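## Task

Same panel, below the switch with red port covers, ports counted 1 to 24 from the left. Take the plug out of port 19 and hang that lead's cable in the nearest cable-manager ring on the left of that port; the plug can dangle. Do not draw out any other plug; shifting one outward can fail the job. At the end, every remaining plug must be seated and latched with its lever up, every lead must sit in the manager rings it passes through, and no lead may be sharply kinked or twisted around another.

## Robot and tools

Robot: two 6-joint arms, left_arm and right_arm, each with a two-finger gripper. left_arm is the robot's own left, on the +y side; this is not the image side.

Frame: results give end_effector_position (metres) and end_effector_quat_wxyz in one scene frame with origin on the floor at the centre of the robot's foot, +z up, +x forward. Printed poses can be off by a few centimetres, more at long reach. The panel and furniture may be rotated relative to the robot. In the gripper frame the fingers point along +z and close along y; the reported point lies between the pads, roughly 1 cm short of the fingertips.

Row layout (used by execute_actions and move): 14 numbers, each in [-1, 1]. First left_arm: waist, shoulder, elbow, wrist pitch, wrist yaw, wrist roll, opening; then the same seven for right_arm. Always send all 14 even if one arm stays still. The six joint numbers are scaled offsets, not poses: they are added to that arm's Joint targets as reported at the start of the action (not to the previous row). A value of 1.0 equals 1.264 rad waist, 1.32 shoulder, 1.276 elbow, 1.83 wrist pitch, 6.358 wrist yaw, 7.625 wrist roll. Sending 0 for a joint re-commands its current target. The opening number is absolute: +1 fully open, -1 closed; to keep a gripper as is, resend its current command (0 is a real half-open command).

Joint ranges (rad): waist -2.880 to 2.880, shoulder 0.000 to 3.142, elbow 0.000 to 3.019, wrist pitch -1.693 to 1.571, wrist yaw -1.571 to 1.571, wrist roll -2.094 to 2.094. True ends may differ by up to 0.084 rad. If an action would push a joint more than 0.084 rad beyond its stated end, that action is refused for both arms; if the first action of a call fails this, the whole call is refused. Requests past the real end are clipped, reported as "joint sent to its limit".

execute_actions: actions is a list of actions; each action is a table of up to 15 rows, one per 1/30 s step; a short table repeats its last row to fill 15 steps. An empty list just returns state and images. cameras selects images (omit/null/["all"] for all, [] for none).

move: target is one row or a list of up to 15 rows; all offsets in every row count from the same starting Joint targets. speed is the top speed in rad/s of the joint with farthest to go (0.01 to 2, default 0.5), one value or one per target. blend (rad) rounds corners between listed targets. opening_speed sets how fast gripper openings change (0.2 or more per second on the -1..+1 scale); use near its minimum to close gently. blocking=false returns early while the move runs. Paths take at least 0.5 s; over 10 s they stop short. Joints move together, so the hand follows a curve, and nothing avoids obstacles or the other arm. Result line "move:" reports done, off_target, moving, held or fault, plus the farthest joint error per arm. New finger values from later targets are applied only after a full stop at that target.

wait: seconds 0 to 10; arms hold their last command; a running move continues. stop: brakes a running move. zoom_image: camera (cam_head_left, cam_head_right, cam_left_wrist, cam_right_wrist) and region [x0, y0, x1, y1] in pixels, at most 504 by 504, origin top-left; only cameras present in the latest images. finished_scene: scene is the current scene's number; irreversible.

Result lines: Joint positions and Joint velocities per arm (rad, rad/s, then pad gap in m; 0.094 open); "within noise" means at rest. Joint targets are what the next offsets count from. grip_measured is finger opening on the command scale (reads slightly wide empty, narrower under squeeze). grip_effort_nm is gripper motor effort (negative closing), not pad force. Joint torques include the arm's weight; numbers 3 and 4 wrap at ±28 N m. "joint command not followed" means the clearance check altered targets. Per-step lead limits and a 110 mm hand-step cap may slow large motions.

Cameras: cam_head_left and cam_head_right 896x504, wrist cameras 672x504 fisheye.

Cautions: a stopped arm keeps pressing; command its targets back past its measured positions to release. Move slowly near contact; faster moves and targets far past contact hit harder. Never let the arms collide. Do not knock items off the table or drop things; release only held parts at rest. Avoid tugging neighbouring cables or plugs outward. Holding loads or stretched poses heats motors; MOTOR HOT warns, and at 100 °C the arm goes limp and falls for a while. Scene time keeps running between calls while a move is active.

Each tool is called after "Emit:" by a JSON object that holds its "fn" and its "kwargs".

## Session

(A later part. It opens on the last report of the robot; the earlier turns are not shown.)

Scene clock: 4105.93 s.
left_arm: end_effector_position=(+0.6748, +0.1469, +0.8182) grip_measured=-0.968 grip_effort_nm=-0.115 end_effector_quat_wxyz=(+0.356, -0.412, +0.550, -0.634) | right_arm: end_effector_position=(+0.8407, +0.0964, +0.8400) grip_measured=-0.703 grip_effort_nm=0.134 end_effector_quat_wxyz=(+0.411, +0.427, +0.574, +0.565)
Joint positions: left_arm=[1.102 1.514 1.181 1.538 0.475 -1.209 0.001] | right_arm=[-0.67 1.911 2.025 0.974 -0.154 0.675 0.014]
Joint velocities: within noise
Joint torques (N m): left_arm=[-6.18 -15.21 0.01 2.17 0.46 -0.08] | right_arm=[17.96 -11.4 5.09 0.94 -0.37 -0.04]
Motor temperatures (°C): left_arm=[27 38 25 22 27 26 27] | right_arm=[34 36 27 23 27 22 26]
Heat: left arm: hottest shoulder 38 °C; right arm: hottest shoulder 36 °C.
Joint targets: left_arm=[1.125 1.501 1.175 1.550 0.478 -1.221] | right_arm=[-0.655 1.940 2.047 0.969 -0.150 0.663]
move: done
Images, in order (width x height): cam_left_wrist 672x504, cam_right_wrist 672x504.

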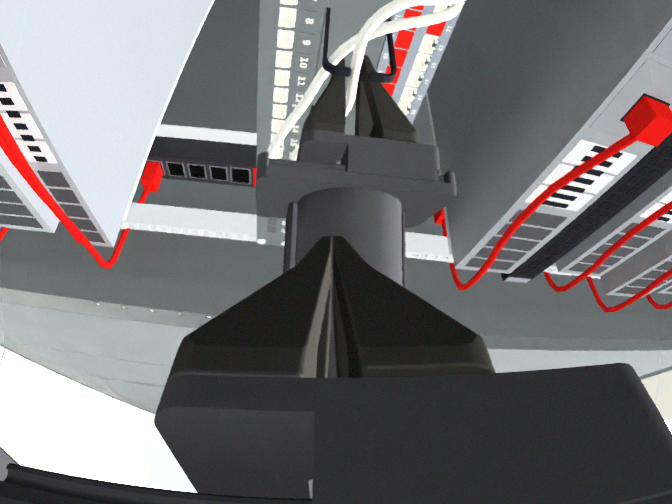

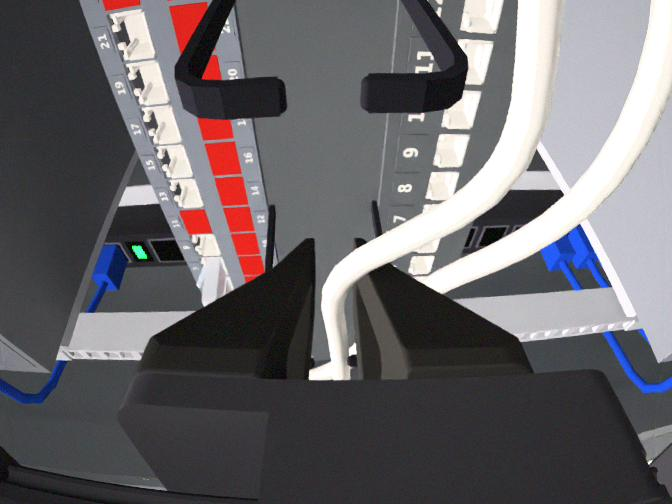

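Emit:
{"fn": "move", "kwargs": {"target": [[0,0,0,0,0,0,-0.97,-0.009,-0.023,-0.033,0.014,0,0,-0.6],[0,0,0,0,0,0,-0.97,-0.009,-0.032,-0.108,0.065,0,0,-0.6],[0,0,0,0,0,0,-0.97,-0.03,-0.05,-0.25,0.15,0,0,-0.6]], "speed": [0.15,0.15,0.3], "cameras": ["cam_left_wrist","cam_right_wrist","cam_head_left"]}}

Emit:
{"fn": "zoom_image", "kwargs": {"camera": "cam_left_wrist", "region": [220, 0, 420, 200]}}

Emit:
{"fn": "zoom_image", "kwargs": {"camera": "cam_head_left", "region": [400, 230, 500, 300]}}

Emit:
{"fn": "zoom_image", "kwargs": {"camera": "cam_right_wrist", "region": [180, 0, 480, 260]}}

Scene clock: 4170.70 s.
left_arm: end_effector_position=(+0.6748, +0.1469, +0.8182) grip_measured=-0.968 grip_effort_nm=-0.110 end_effector_quat_wxyz=(+0.356, -0.412, +0.550, -0.634) | right_arm: end_effector_position=(+0.7402, +0.1105, +0.8271) grip_measured=-0.601 grip_effort_nm=0.105 end_effector_quat_wxyz=(+0.403, +0.427, +0.580, +0.565)
Joint positions: left_arm=[1.102 1.514 1.181 1.538 0.475 -1.209 0.001] | right_arm=[-0.668 1.893 1.735 1.228 -0.151 0.675 0.019]
Joint velocities: within noise
Joint torques (N m): left_arm=[-6.3 -14.92 0.05 2.18 0.46 -0.08] | right_arm=[14.21 -13.39 1.1 1.81 -0.48 -0.04]
Motor temperatures (°C): left_arm=[27 38 24 22 27 26 27] | right_arm=[34 35 27 23 26 22 24]
Heat: left arm: hottest shoulder 38 °C; right arm: hottest shoulder 35 °C.
Joint targets: left_arm=[1.125 1.501 1.175 1.550 0.478 -1.221] | right_arm=[-0.693 1.874 1.728 1.243 -0.150 0.663]
move: done
Images, in order (width x height): cam_head_left 896x504, cam_left_wrist 672x504, cam_right_wrist 672x504.

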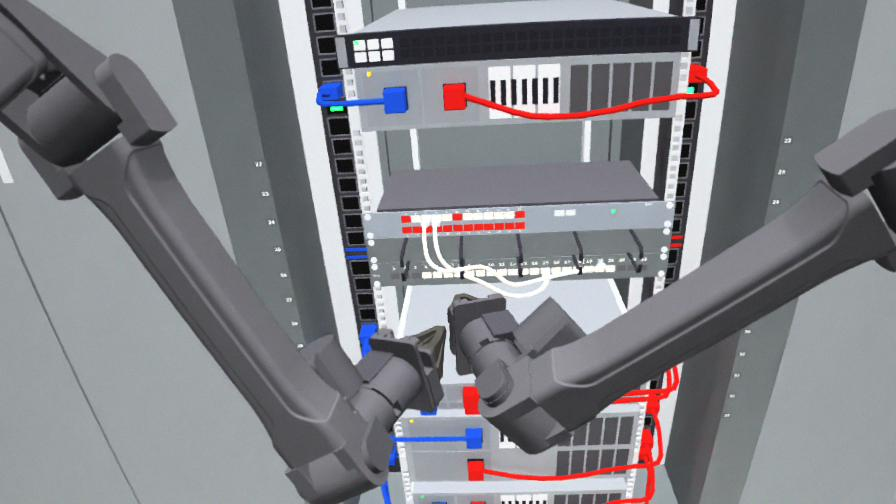

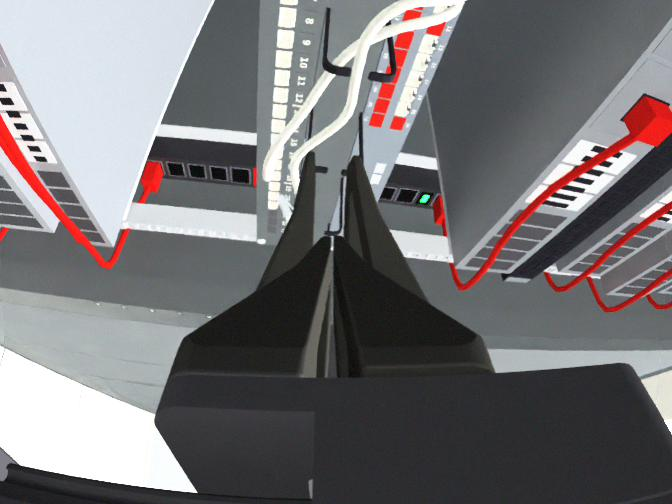

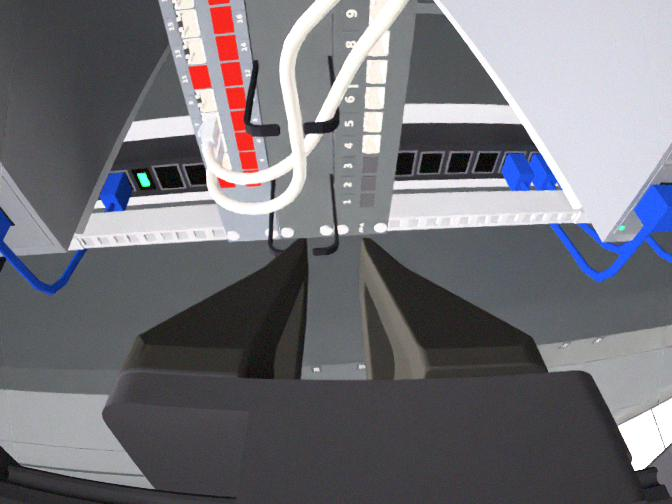

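Scaled by 2.520 from the camera's 672x504 image, which has a finer 960x720 frame.

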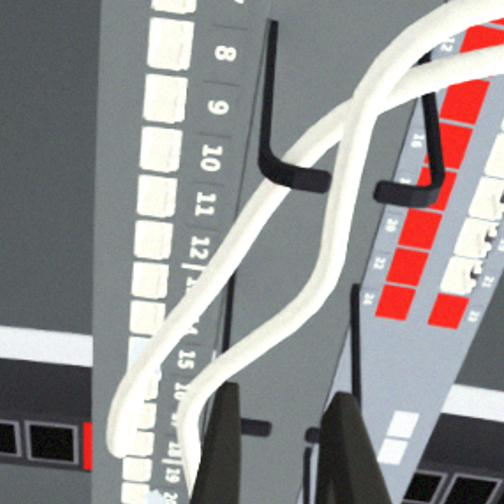

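Scaled by 5.040 from the camera's 896x504 image, which has a finer 1280x720 frame.

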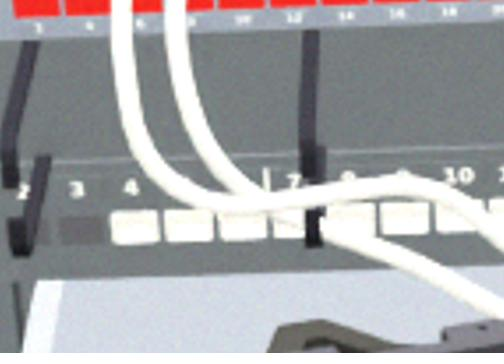

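Scaled by 1.680 from the camera's 672x504 image, which has a finer 960x720 frame.

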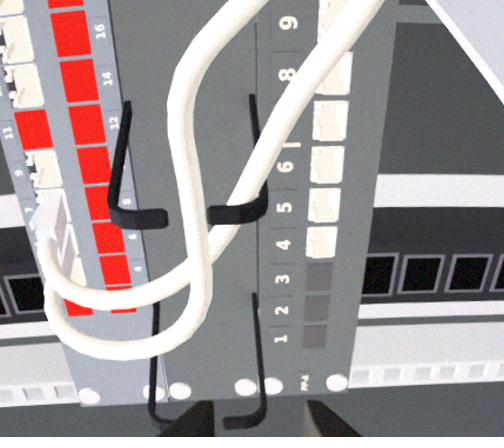

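Emit:
{"fn": "zoom_image", "kwargs": {"camera": "cam_head_left", "region": [440, 230, 600, 320]}}

Emit:
{"fn": "zoom_image", "kwargs": {"camera": "cam_head_right", "region": [340, 230, 540, 340]}}

Emit:
{"fn": "zoom_image", "kwargs": {"camera": "cam_left_wrist", "region": [240, 80, 360, 240]}}

Scaled by 3.150 from the camera's 896x504 image, which has a finer 1280x720 frame.

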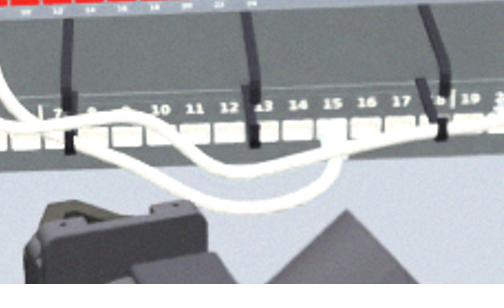

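This scene's latest camera images include none from cam_head_right. They are from: cam_head_left, cam_left_wrist, cam_right_wrist. cam_head_right's image comes with the result of a call that names it in "cameras".

Scaled by 3.150 from the camera's 672x504 image, which has a finer 960x720 frame.

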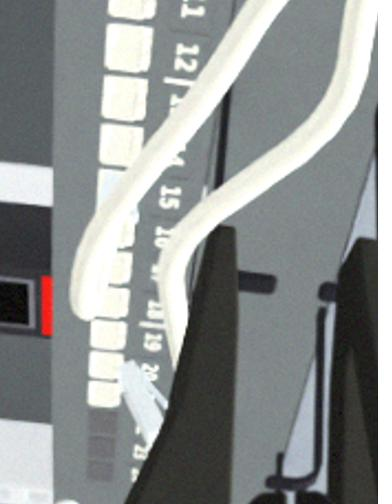

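Emit:
{"fn": "move", "kwargs": {"target": [0,0,0,0,0,0,-0.97,-0.1068,-0.1424,-0.1677,0.0202,-0.0124,0.0191,-0.6], "speed": 0.3, "cameras": ["cam_left_wrist","cam_right_wrist","cam_head_left","cam_head_right"]}}

Emit:
{"fn": "zoom_image", "kwargs": {"camera": "cam_right_wrist", "region": [180, 0, 480, 260]}}

Emit:
{"fn": "zoom_image", "kwargs": {"camera": "cam_left_wrist", "region": [220, 0, 420, 200]}}

Scene clock: 4266.13 s.
left_arm: end_effector_position=(+0.6748, +0.1469, +0.8182) grip_measured=-0.968 grip_effort_nm=-0.115 end_effector_quat_wxyz=(+0.356, -0.412, +0.550, -0.634) | right_arm: end_effector_position=(+0.7446, +0.0020, +0.8166) grip_measured=-0.601 grip_effort_nm=0.100 end_effector_quat_wxyz=(+0.402, +0.422, +0.583, +0.566)
Joint positions: left_arm=[1.102 1.514 1.181 1.538 0.475 -1.209 0.001] | right_arm=[-0.81 1.701 1.521 1.265 -0.226 0.793 0.019]
Joint velocities: within noise
Joint torques (N m): left_arm=[-6.3 -15.03 0.03 2.18 0.46 -0.08] | right_arm=[11.46 -14.86 0.98 1.92 -0.56 0.24]
Motor temperatures (°C): left_arm=[27 39 24 22 27 26 27] | right_arm=[33 37 25 23 26 22 24]
Heat: left arm: hottest shoulder 39 °C; right arm: hottest shoulder 37 °C.
Joint targets: left_arm=[1.125 1.501 1.175 1.550 0.478 -1.221] | right_arm=[-0.828 1.686 1.514 1.280 -0.228 0.808]
move: done

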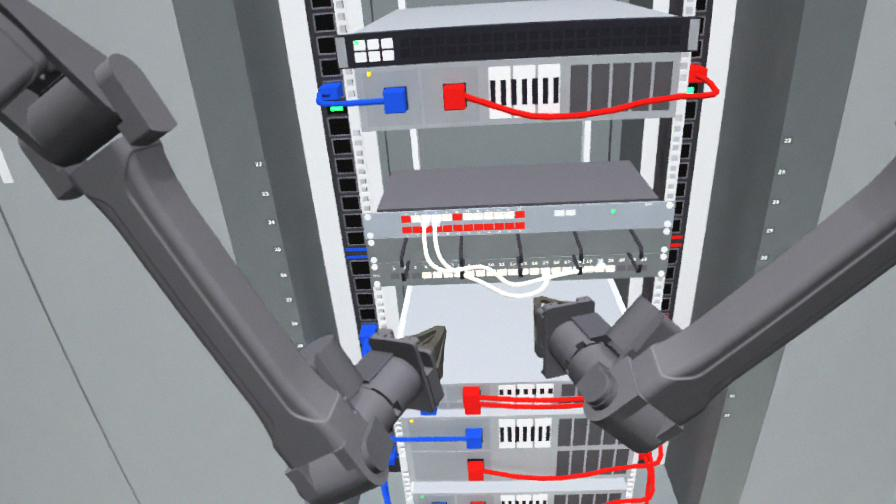

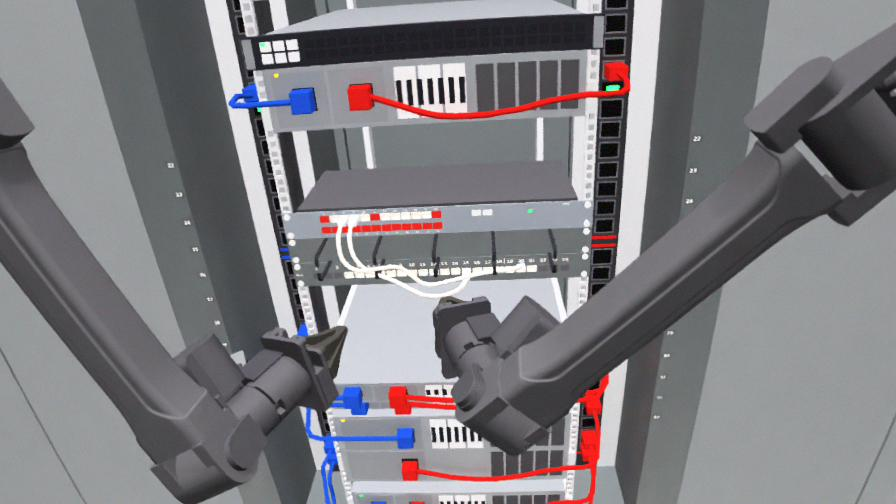

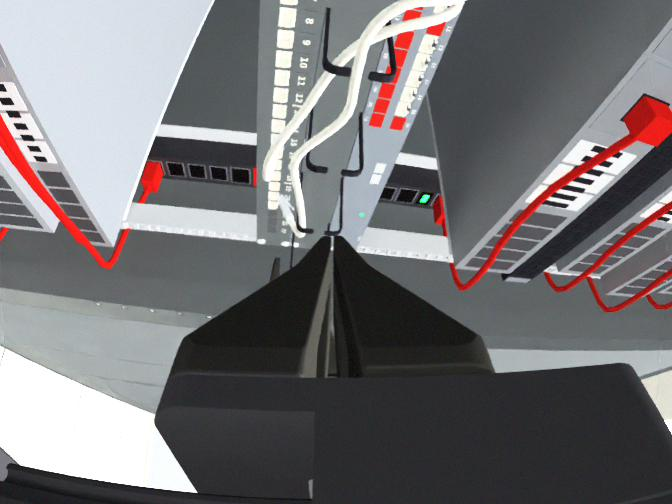

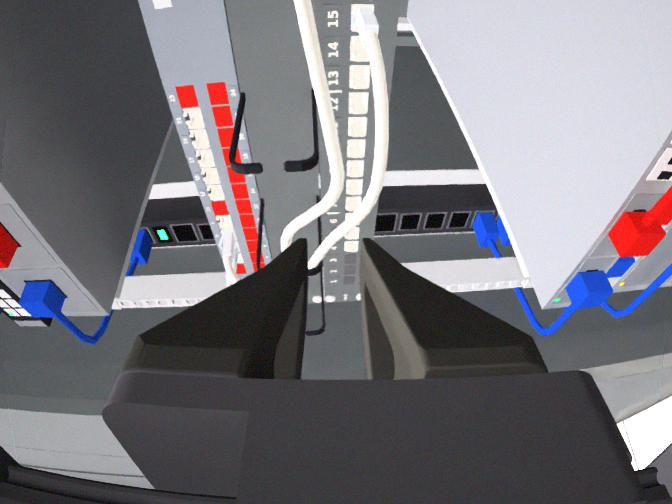

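Scaled by 1.680 from the camera's 672x504 image, which has a finer 960x720 frame.

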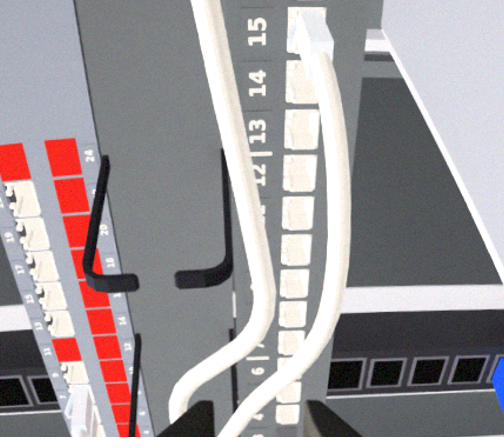

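Scaled by 2.520 from the camera's 672x504 image, which has a finer 960x720 frame.

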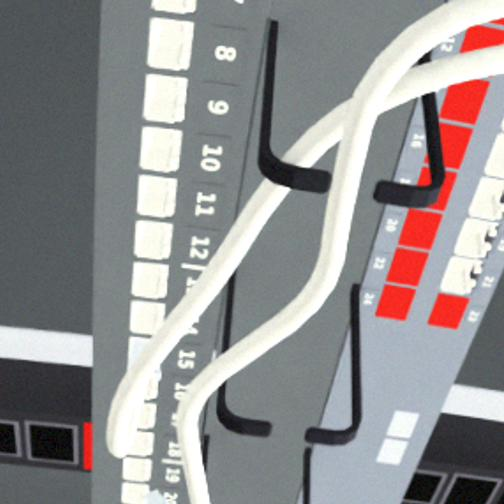

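Emit:
{"fn": "move", "kwargs": {"target": [0,0,0,0,0,0,-0.97,0,0.0136,0.0745,-0.042,0,0,-0.72], "speed": 0.2, "cameras": ["cam_left_wrist","cam_right_wrist"]}}

Emit:
{"fn": "zoom_image", "kwargs": {"camera": "cam_right_wrist", "region": [220, 50, 470, 270]}}

Emit:
{"fn": "zoom_image", "kwargs": {"camera": "cam_left_wrist", "region": [240, 80, 380, 240]}}

Scene clock: 4277.93 s.
left_arm: end_effector_position=(+0.6748, +0.1469, +0.8182) grip_measured=-0.968 grip_effort_nm=-0.110 end_effector_quat_wxyz=(+0.356, -0.412, +0.550, -0.634) | right_arm: end_effector_position=(+0.7732, -0.0032, +0.8218) grip_measured=-0.719 grip_effort_nm=-0.046 end_effector_quat_wxyz=(+0.410, +0.422, +0.577, +0.566)
Joint positions: left_arm=[1.102 1.514 1.181 1.538 0.475 -1.209 0.001] | right_arm=[-0.81 1.701 1.593 1.214 -0.226 0.795 0.013]
Joint velocities: within noise
Joint torques (N m): left_arm=[-6.12 -15.09 0.03 2.21 0.47 -0.07] | right_arm=[11.75 -13.98 3.4 0.94 -0.56 0.23]
Motor temperatures (°C): left_arm=[27 39 24 22 27 26 27] | right_arm=[32 36 25 23 26 22 24]
Heat: left arm: hottest shoulder 39 °C; right arm: hottest shoulder 36 °C.
Joint targets: left_arm=[1.125 1.501 1.175 1.550 0.478 -1.221] | right_arm=[-0.828 1.704 1.609 1.204 -0.229 0.808]
move: done
Images, in order (width x height): cam_left_wrist 672x504, cam_right_wrist 672x504.

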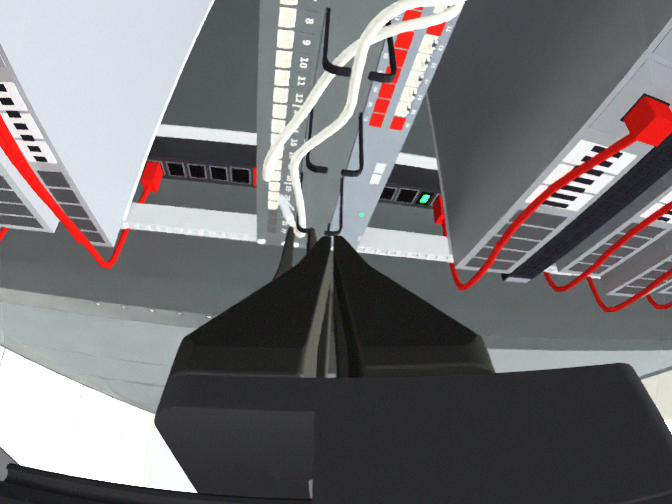

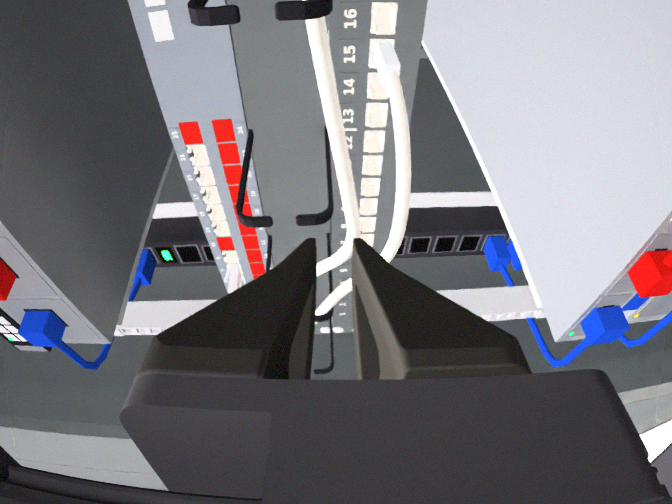

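Scaled by 2.016 from the camera's 672x504 image, which has a finer 960x720 frame.

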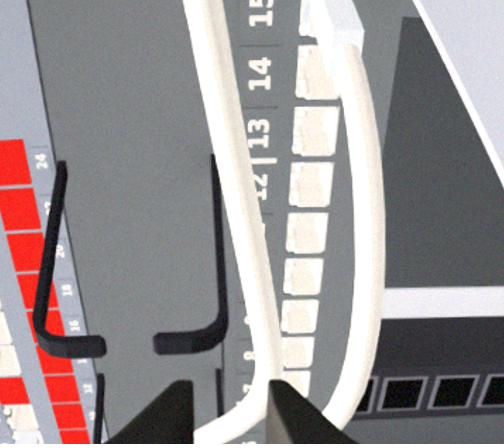

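Scaled by 3.150 from the camera's 672x504 image, which has a finer 960x720 frame.

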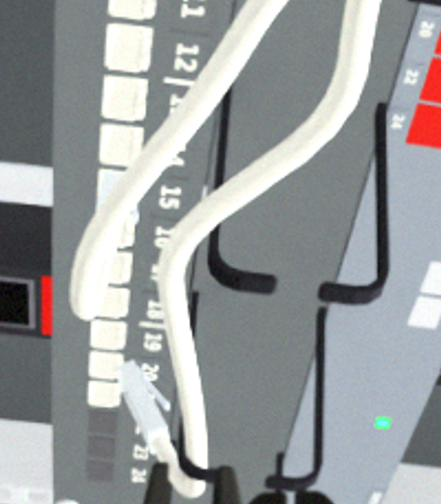

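Emit:
{"fn": "move", "kwargs": {"target": [0,0,0,0,0,0,-0.97,-0.0063,0.0235,0.0125,0.001,0,0,-0.72], "speed": 0.2, "cameras": ["cam_right_wrist"]}}

Emit:
{"fn": "zoom_image", "kwargs": {"camera": "cam_right_wrist", "region": [220, 100, 470, 320]}}

Scene clock: 4294.83 s.
left_arm: end_effector_position=(+0.6748, +0.1469, +0.8182) grip_measured=-0.968 grip_effort_nm=-0.110 end_effector_quat_wxyz=(+0.356, -0.412, +0.550, -0.634) | right_arm: end_effector_position=(+0.7717, -0.0003, +0.8151) grip_measured=-0.719 grip_effort_nm=-0.042 end_effector_quat_wxyz=(+0.410, +0.421, +0.579, +0.565)
Joint positions: left_arm=[1.102 1.514 1.181 1.538 0.475 -1.209 0.001] | right_arm=[-0.814 1.717 1.607 1.213 -0.226 0.795 0.013]
Joint velocities: within noise
Joint torques (N m): left_arm=[-6.18 -15.03 0.03 2.18 0.47 -0.08] | right_arm=[11.52 -12.75 3.51 0.99 -0.56 0.24]
Motor temperatures (°C): left_arm=[27 39 24 22 27 26 27] | right_arm=[32 36 25 23 26 21 24]
Heat: left arm: hottest shoulder 39 °C; right arm: hottest shoulder 36 °C.
Joint targets: left_arm=[1.125 1.501 1.175 1.550 0.478 -1.221] | right_arm=[-0.836 1.735 1.625 1.205 -0.229 0.808]
move: done
Images, in order (width x height): cam_right_wrist 672x504.

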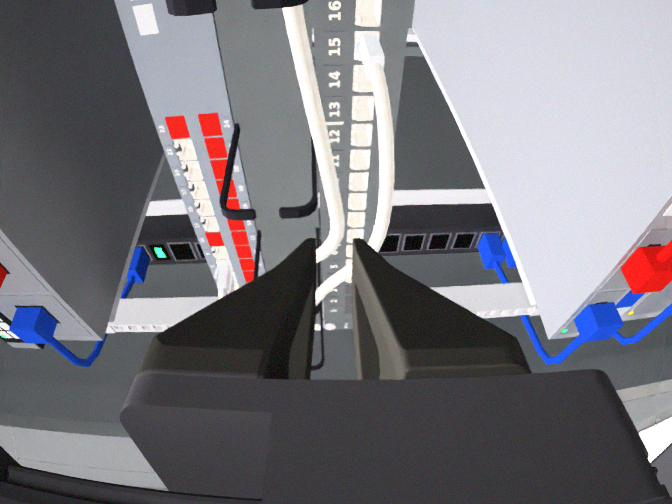

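Scaled by 2.016 from the camera's 672x504 image, which has a finer 960x720 frame.

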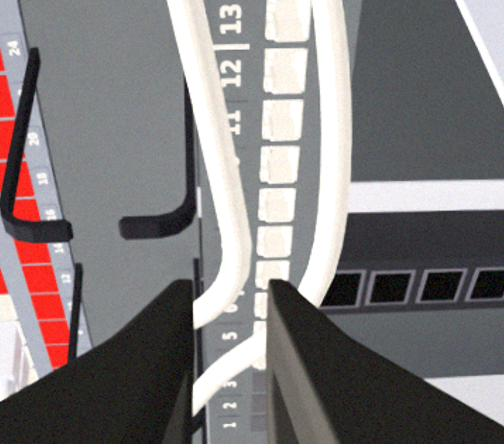

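Emit:
{"fn": "move", "kwargs": {"target": [0,0,0,0,0,0,-0.97,0,0.0082,0.0446,-0.0252,0,0,-0.72], "speed": 0.2, "cameras": ["cam_right_wrist"]}}

Emit:
{"fn": "zoom_image", "kwargs": {"camera": "cam_right_wrist", "region": [220, 100, 470, 320]}}

Scene clock: 4302.47 s.
left_arm: end_effector_position=(+0.6748, +0.1469, +0.8182) grip_measured=-0.968 grip_effort_nm=-0.115 end_effector_quat_wxyz=(+0.356, -0.412, +0.550, -0.634) | right_arm: end_effector_position=(+0.7895, -0.0005, +0.8150) grip_measured=-0.719 grip_effort_nm=-0.037 end_effector_quat_wxyz=(+0.411, +0.421, +0.578, +0.565)
Joint positions: left_arm=[1.102 1.514 1.181 1.538 0.475 -1.209 0.001] | right_arm=[-0.814 1.725 1.662 1.169 -0.226 0.795 0.013]
Joint velocities: within noise
Joint torques (N m): left_arm=[-6.07 -15.15 0.08 2.15 0.47 -0.08] | right_arm=[11.46 -12.98 3.99 0.95 -0.58 0.22]
Motor temperatures (°C): left_arm=[27 39 24 22 27 26 27] | right_arm=[32 37 25 23 26 21 24]
Heat: left arm: hottest shoulder 39 °C; right arm: hottest shoulder 37 °C.
Joint targets: left_arm=[1.125 1.501 1.175 1.550 0.478 -1.221] | right_arm=[-0.836 1.746 1.682 1.159 -0.229 0.808]
move: done
Images, in order (width x height): cam_right_wrist 672x504.

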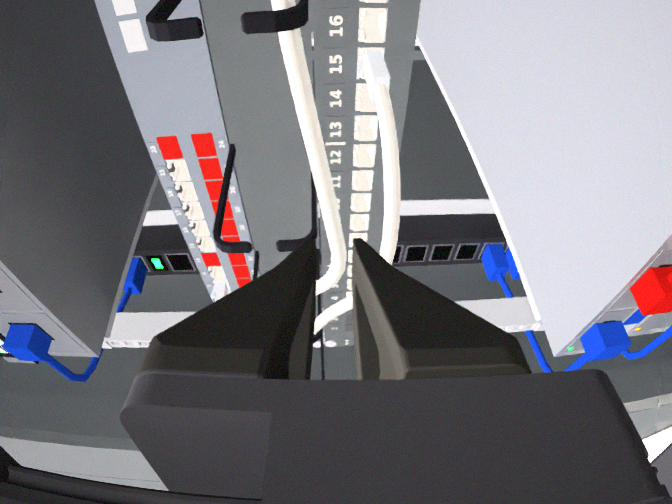

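Scaled by 2.016 from the camera's 672x504 image, which has a finer 960x720 frame.

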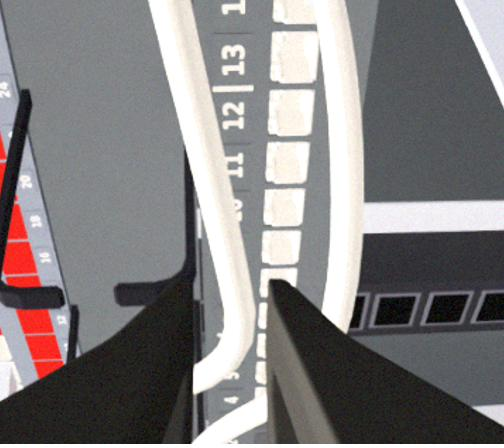

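Emit:
{"fn": "move", "kwargs": {"target": [0,0,0,0,0,0,-0.97,0.0,0.0068,0.0372,-0.021,0,0,-0.72], "speed": 0.2, "cameras": ["cam_right_wrist"]}}

Emit:
{"fn": "zoom_image", "kwargs": {"camera": "cam_right_wrist", "region": [220, 100, 470, 320]}}

Scene clock: 4310.27 s.
left_arm: end_effector_position=(+0.6748, +0.1469, +0.8182) grip_measured=-0.968 grip_effort_nm=-0.110 end_effector_quat_wxyz=(+0.356, -0.412, +0.550, -0.634) | right_arm: end_effector_position=(+0.8033, -0.0004, +0.8146) grip_measured=-0.719 grip_effort_nm=-0.046 end_effector_quat_wxyz=(+0.411, +0.421, +0.578, +0.565)
Joint positions: left_arm=[1.102 1.514 1.181 1.538 0.475 -1.209 0.001] | right_arm=[-0.814 1.733 1.708 1.131 -0.226 0.795 0.013]
Joint velocities: within noise
Joint torques (N m): left_arm=[-6.36 -15.09 0.02 2.17 0.46 -0.07] | right_arm=[11.63 -13.1 4.33 0.88 -0.56 0.22]
Motor temperatures (°C): left_arm=[27 39 24 22 27 26 27] | right_arm=[32 37 26 23 26 21 24]
Heat: left arm: hottest shoulder 39 °C; right arm: hottest shoulder 37 °C.
Joint targets: left_arm=[1.125 1.501 1.175 1.550 0.478 -1.221] | right_arm=[-0.836 1.755 1.729 1.121 -0.229 0.808]
move: done
Images, in order (width x height): cam_right_wrist 672x504.

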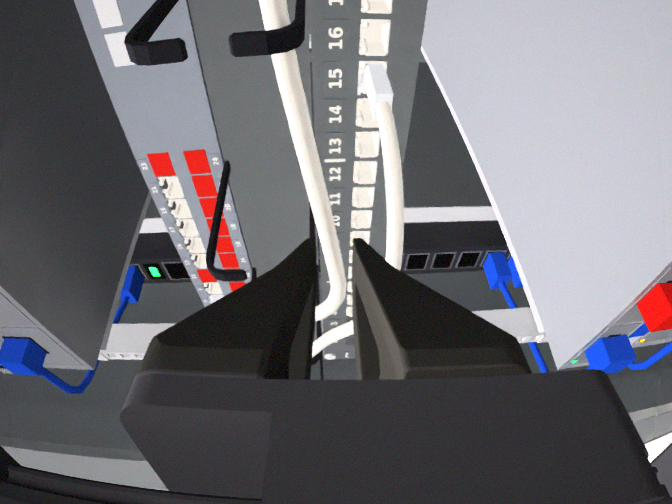

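Scaled by 2.016 from the camera's 672x504 image, which has a finer 960x720 frame.

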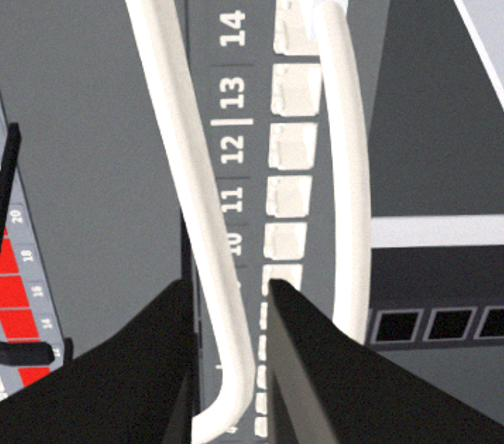

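Emit:
{"fn": "move", "kwargs": {"target": [0,0,0,0,0,0,-0.97,0.0,0.0018,0.01,-0.005,0,0,-0.97], "opening_speed": 0.3, "cameras": ["cam_right_wrist","cam_left_wrist","cam_head_left"]}}

Emit:
{"fn": "zoom_image", "kwargs": {"camera": "cam_right_wrist", "region": [220, 100, 470, 320]}}

Emit:
{"fn": "zoom_image", "kwargs": {"camera": "cam_left_wrist", "region": [240, 80, 380, 240]}}

Emit:
{"fn": "zoom_image", "kwargs": {"camera": "cam_head_left", "region": [440, 230, 600, 320]}}

Scene clock: 4318.97 s.
left_arm: end_effector_position=(+0.6748, +0.1469, +0.8182) grip_measured=-0.968 grip_effort_nm=-0.115 end_effector_quat_wxyz=(+0.356, -0.412, +0.550, -0.634) | right_arm: end_effector_position=(+0.8062, +0.0001, +0.8140) grip_measured=-0.967 grip_effort_nm=-0.081 end_effector_quat_wxyz=(+0.411, +0.421, +0.578, +0.565)
Joint positions: left_arm=[1.102 1.514 1.181 1.538 0.475 -1.209 0.001] | right_arm=[-0.814 1.736 1.72 1.121 -0.226 0.795 0.002]
Joint velocities: within noise
Joint torques (N m): left_arm=[-6.18 -15.21 0.05 2.18 0.46 -0.08] | right_arm=[11.4 -12.92 4.49 0.92 -0.57 0.23]
Motor temperatures (°C): left_arm=[26 39 24 22 27 26 27] | right_arm=[32 36 26 23 26 21 24]
Heat: left arm: hottest shoulder 39 °C; right arm: hottest shoulder 36 °C.
Joint targets: left_arm=[1.125 1.501 1.175 1.550 0.478 -1.221] | right_arm=[-0.836 1.757 1.742 1.112 -0.229 0.808]
move: done
Images, in order (width x height): cam_head_left 896x504, cam_left_wrist 672x504, cam_right_wrist 672x504.

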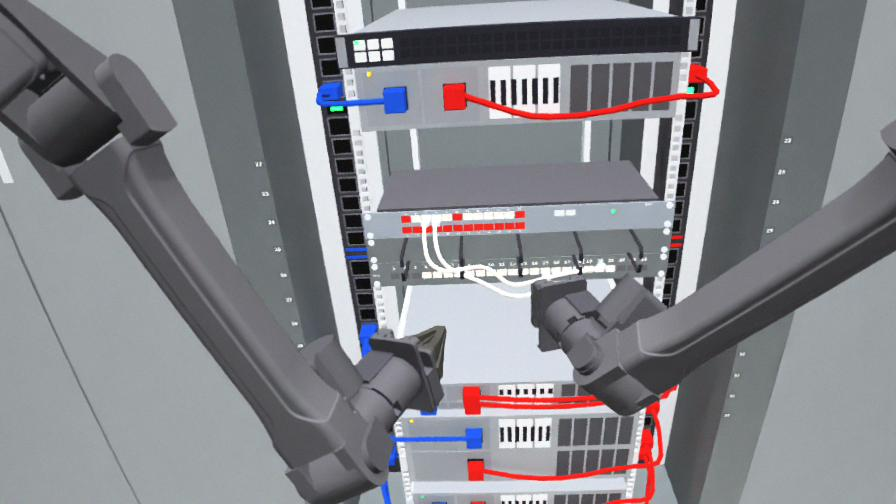

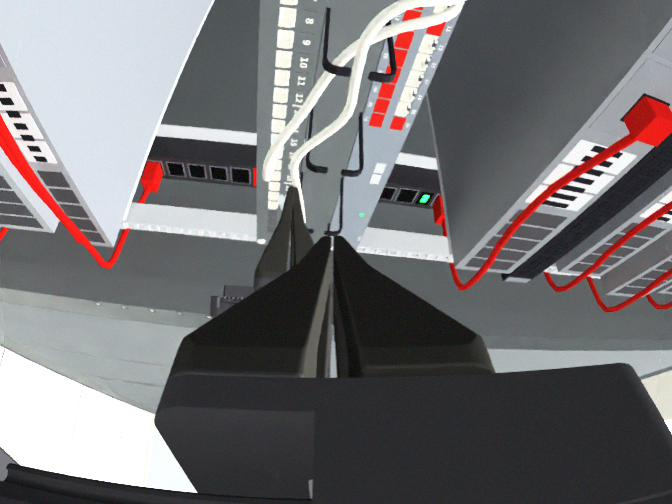

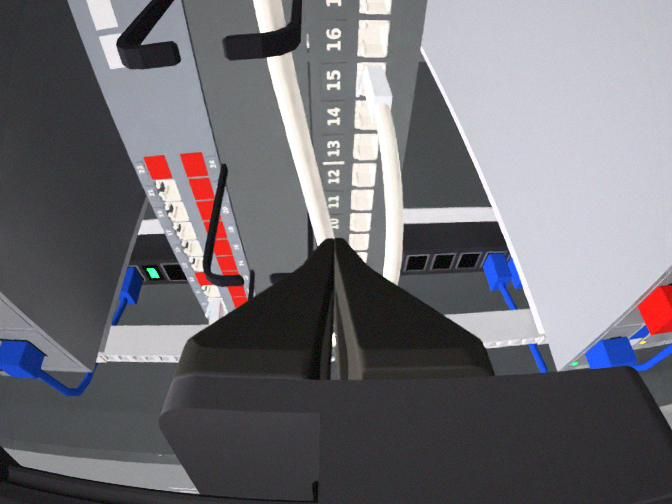

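Scaled by 2.016 from the camera's 672x504 image, which has a finer 960x720 frame.

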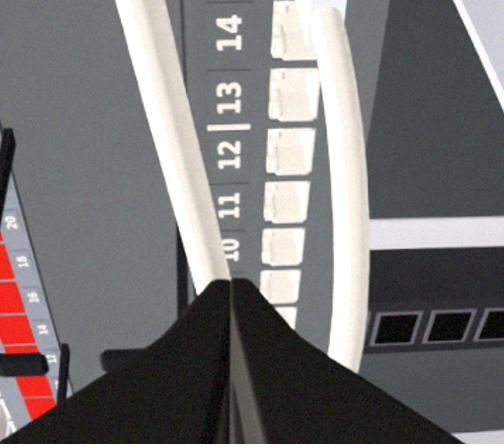

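Scaled by 3.150 from the camera's 672x504 image, which has a finer 960x720 frame.

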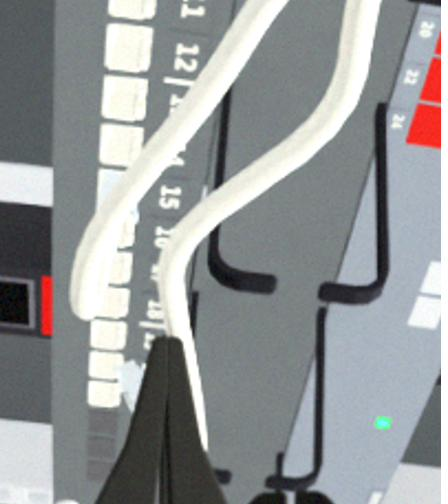

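Scaled by 3.150 from the camera's 896x504 image, which has a finer 1280x720 frame.

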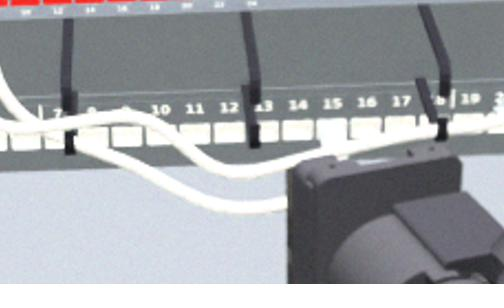

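Emit:
{"fn": "move", "kwargs": {"target": [[0,0,0,0,0,0,-0.97,0,0,0,0,0,0,-0.7],[0,0,0,0,0,0,-0.97,0.002,0.0045,0.026,-0.014,0,0,-0.7]], "speed": 0.2, "cameras": ["cam_right_wrist","cam_left_wrist"]}}

Emit:
{"fn": "zoom_image", "kwargs": {"camera": "cam_right_wrist", "region": [220, 100, 470, 320]}}

Emit:
{"fn": "zoom_image", "kwargs": {"camera": "cam_left_wrist", "region": [240, 80, 380, 240]}}

Scene clock: 4328.90 s.
left_arm: end_effector_position=(+0.6748, +0.1469, +0.8182) grip_measured=-0.968 grip_effort_nm=-0.110 end_effector_quat_wxyz=(+0.356, -0.412, +0.550, -0.634) | right_arm: end_effector_position=(+0.8163, -0.0006, +0.8145) grip_measured=-0.701 grip_effort_nm=0.110 end_effector_quat_wxyz=(+0.411, +0.421, +0.578, +0.565)
Joint positions: left_arm=[1.102 1.514 1.181 1.538 0.475 -1.209 0.001] | right_arm=[-0.814 1.741 1.752 1.096 -0.226 0.795 0.014]
Joint velocities: within noise
Joint torques (N m): left_arm=[-6.3 -15.09 0.06 2.18 0.47 -0.07] | right_arm=[11.75 -13.45 4.72 0.91 -0.56 0.2]
Motor temperatures (°C): left_arm=[26 39 24 22 27 26 27] | right_arm=[32 37 26 23 26 21 24]
Heat: left arm: hottest shoulder 39 °C; right arm: hottest shoulder 37 °C.
Joint targets: left_arm=[1.125 1.501 1.175 1.550 0.478 -1.221] | right_arm=[-0.833 1.763 1.775 1.086 -0.229 0.808]
move: done
Images, in order (width x height): cam_left_wrist 672x504, cam_right_wrist 672x504.

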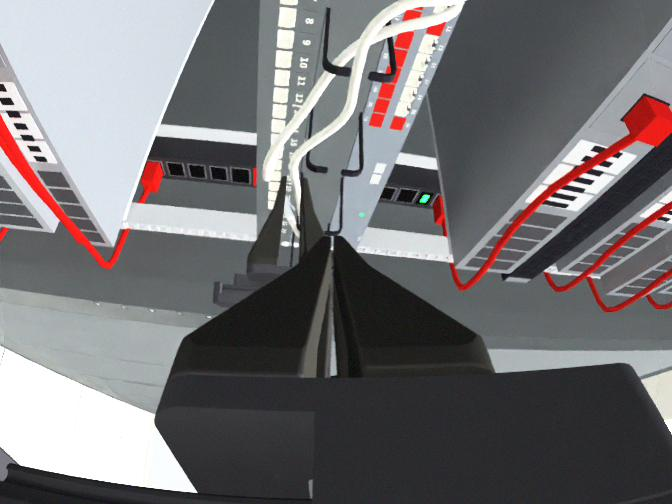

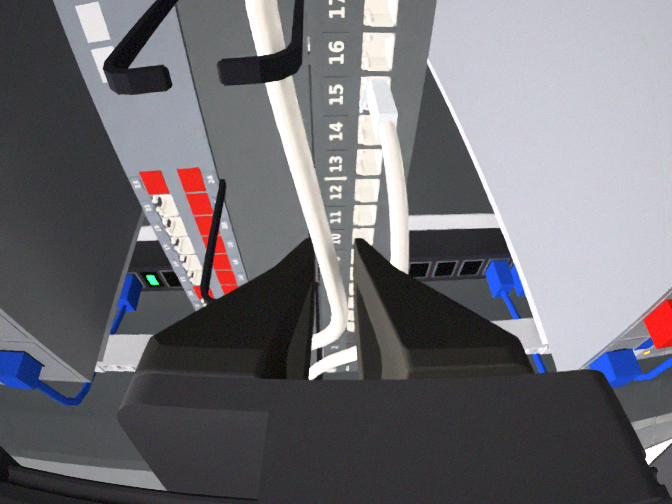

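Scaled by 2.016 from the camera's 672x504 image, which has a finer 960x720 frame.

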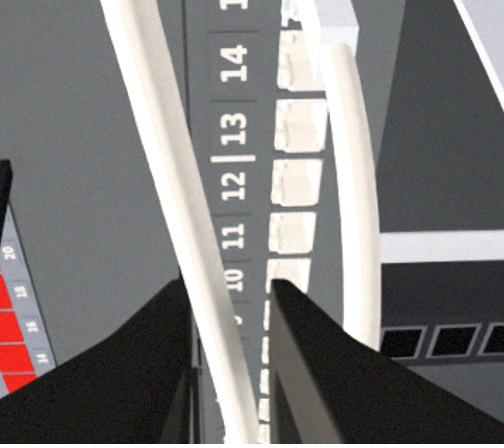

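Scaled by 3.150 from the camera's 672x504 image, which has a finer 960x720 frame.

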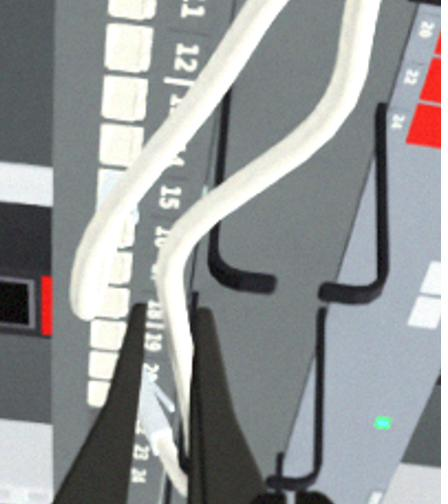

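Emit:
{"fn": "move", "kwargs": {"target": [0,0,0,0,0,0,-0.97,0.0,0,0.0,0,0,0,-0.97], "opening_speed": 0.3, "cameras": ["cam_right_wrist"]}}

Emit:
{"fn": "zoom_image", "kwargs": {"camera": "cam_right_wrist", "region": [220, 100, 470, 320]}}

Scene clock: 4338.80 s.
left_arm: end_effector_position=(+0.6748, +0.1469, +0.8182) grip_measured=-0.968 grip_effort_nm=-0.110 end_effector_quat_wxyz=(+0.356, -0.412, +0.550, -0.634) | right_arm: end_effector_position=(+0.8161, -0.0003, +0.8143) grip_measured=-0.899 grip_effort_nm=-0.955 end_effector_quat_wxyz=(+0.411, +0.421, +0.578, +0.565)
Joint positions: left_arm=[1.102 1.514 1.181 1.538 0.475 -1.209 0.001] | right_arm=[-0.814 1.742 1.752 1.096 -0.227 0.795 0.005]
Joint velocities: within noise
Joint torques (N m): left_arm=[-6.24 -14.97 0.01 2.13 0.47 -0.07] | right_arm=[11.81 -13.27 4.78 0.87 -0.53 0.23]
Motor temperatures (°C): left_arm=[26 39 24 22 27 26 27] | right_arm=[31 36 26 23 26 21 24]
Heat: left arm: hottest shoulder 39 °C; right arm: hottest shoulder 36 °C.
Joint targets: left_arm=[1.125 1.501 1.175 1.550 0.478 -1.221] | right_arm=[-0.833 1.764 1.775 1.086 -0.229 0.808]
move: done
Images, in order (width x height): cam_right_wrist 672x504.

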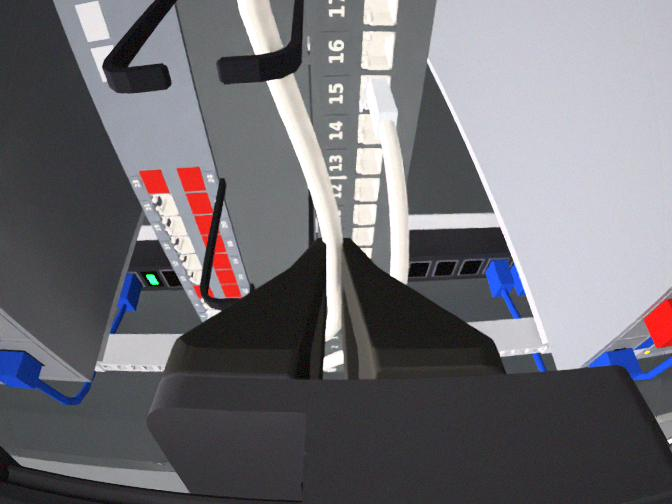

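Scaled by 2.016 from the camera's 672x504 image, which has a finer 960x720 frame.

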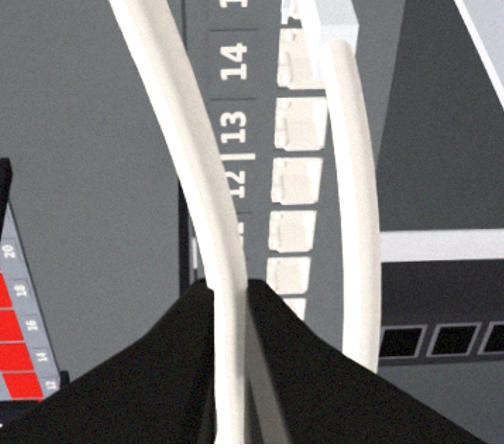

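Emit:
{"fn": "move", "kwargs": {"target": [0,0,0,0,0,0,-0.97,0.0,-0.038,-0.0803,0.0448,0,0,-0.97], "speed": 0.15, "cameras": ["cam_right_wrist","cam_left_wrist","cam_head_left"]}}

Emit:
{"fn": "zoom_image", "kwargs": {"camera": "cam_right_wrist", "region": [220, 100, 470, 320]}}

Emit:
{"fn": "zoom_image", "kwargs": {"camera": "cam_left_wrist", "region": [240, 0, 440, 240]}}

Scene clock: 4358.03 s.
left_arm: end_effector_position=(+0.6748, +0.1469, +0.8182) grip_measured=-0.968 grip_effort_nm=-0.115 end_effector_quat_wxyz=(+0.356, -0.412, +0.550, -0.634) | right_arm: end_effector_position=(+0.7916, +0.0040, +0.8103) grip_measured=-0.901 grip_effort_nm=-0.999 end_effector_quat_wxyz=(+0.407, +0.421, +0.581, +0.565)
Joint positions: left_arm=[1.102 1.514 1.181 1.538 0.475 -1.209 0.001] | right_arm=[-0.814 1.737 1.683 1.149 -0.227 0.795 0.005]
Joint velocities: within noise
Joint torques (N m): left_arm=[-6.24 -15.09 0.03 2.14 0.46 -0.07] | right_arm=[11.69 -16.56 1.54 2.06 -0.53 0.22]
Motor temperatures (°C): left_arm=[26 39 24 22 27 26 27] | right_arm=[31 36 27 23 26 21 25]
Heat: left arm: hottest shoulder 39 °C; right arm: hottest shoulder 36 °C.
Joint targets: left_arm=[1.125 1.501 1.175 1.550 0.478 -1.221] | right_arm=[-0.833 1.713 1.673 1.168 -0.229 0.808]
move: done
Images, in order (width x height): cam_head_left 896x504, cam_left_wrist 672x504, cam_right_wrist 672x504.

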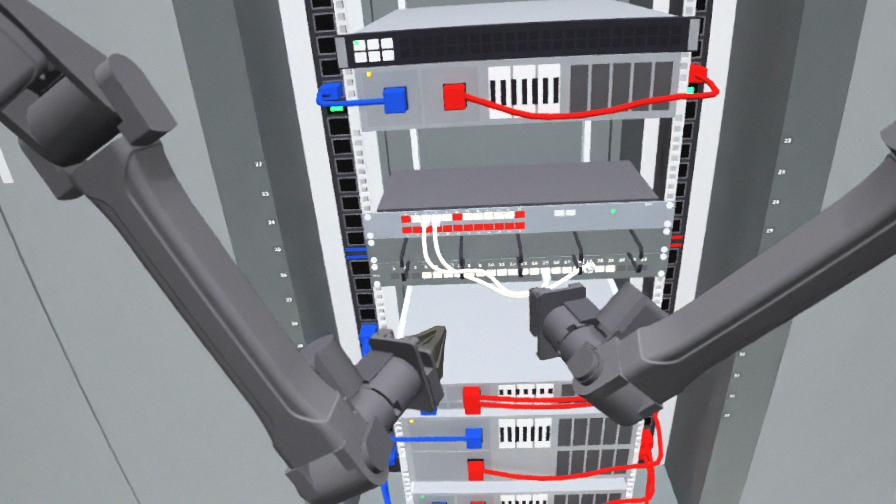

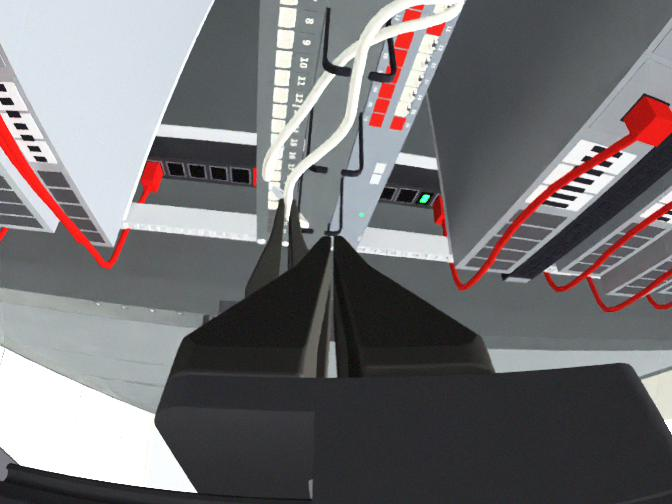

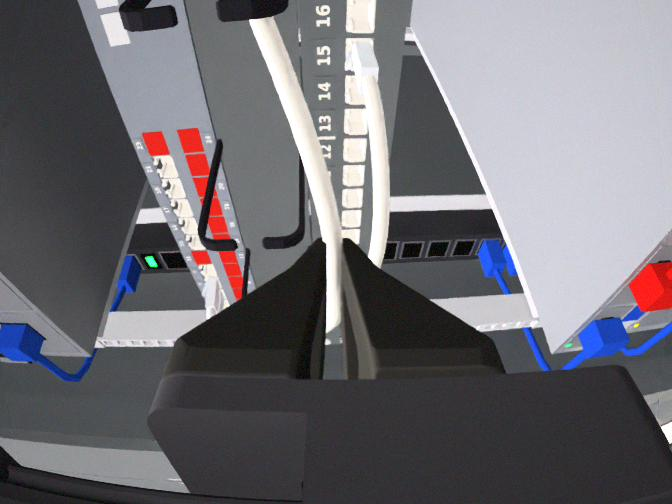

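Scaled by 2.016 from the camera's 672x504 image, which has a finer 960x720 frame.

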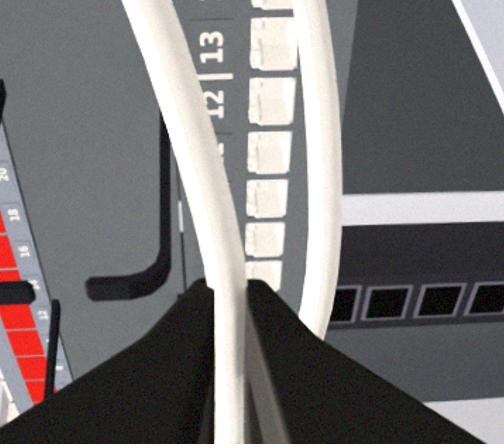

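Scaled by 2.100 from the camera's 672x504 image, which has a finer 960x720 frame.

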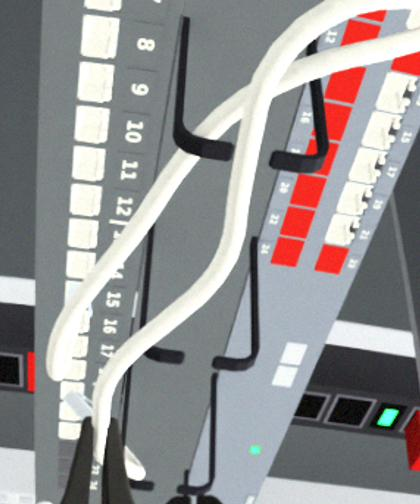

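Emit:
{"fn": "zoom_image", "kwargs": {"camera": "cam_head_left", "region": [500, 230, 640, 310]}}

Emit:
{"fn": "zoom_image", "kwargs": {"camera": "cam_right_wrist", "region": [80, 0, 400, 120]}}

Scaled by 3.600 from the camera's 896x504 image, which has a finer 1280x720 frame.

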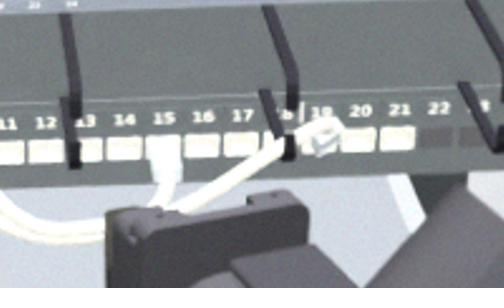

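Scaled by 1.575 from the camera's 672x504 image, which has a finer 960x720 frame.

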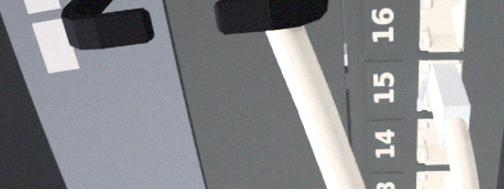

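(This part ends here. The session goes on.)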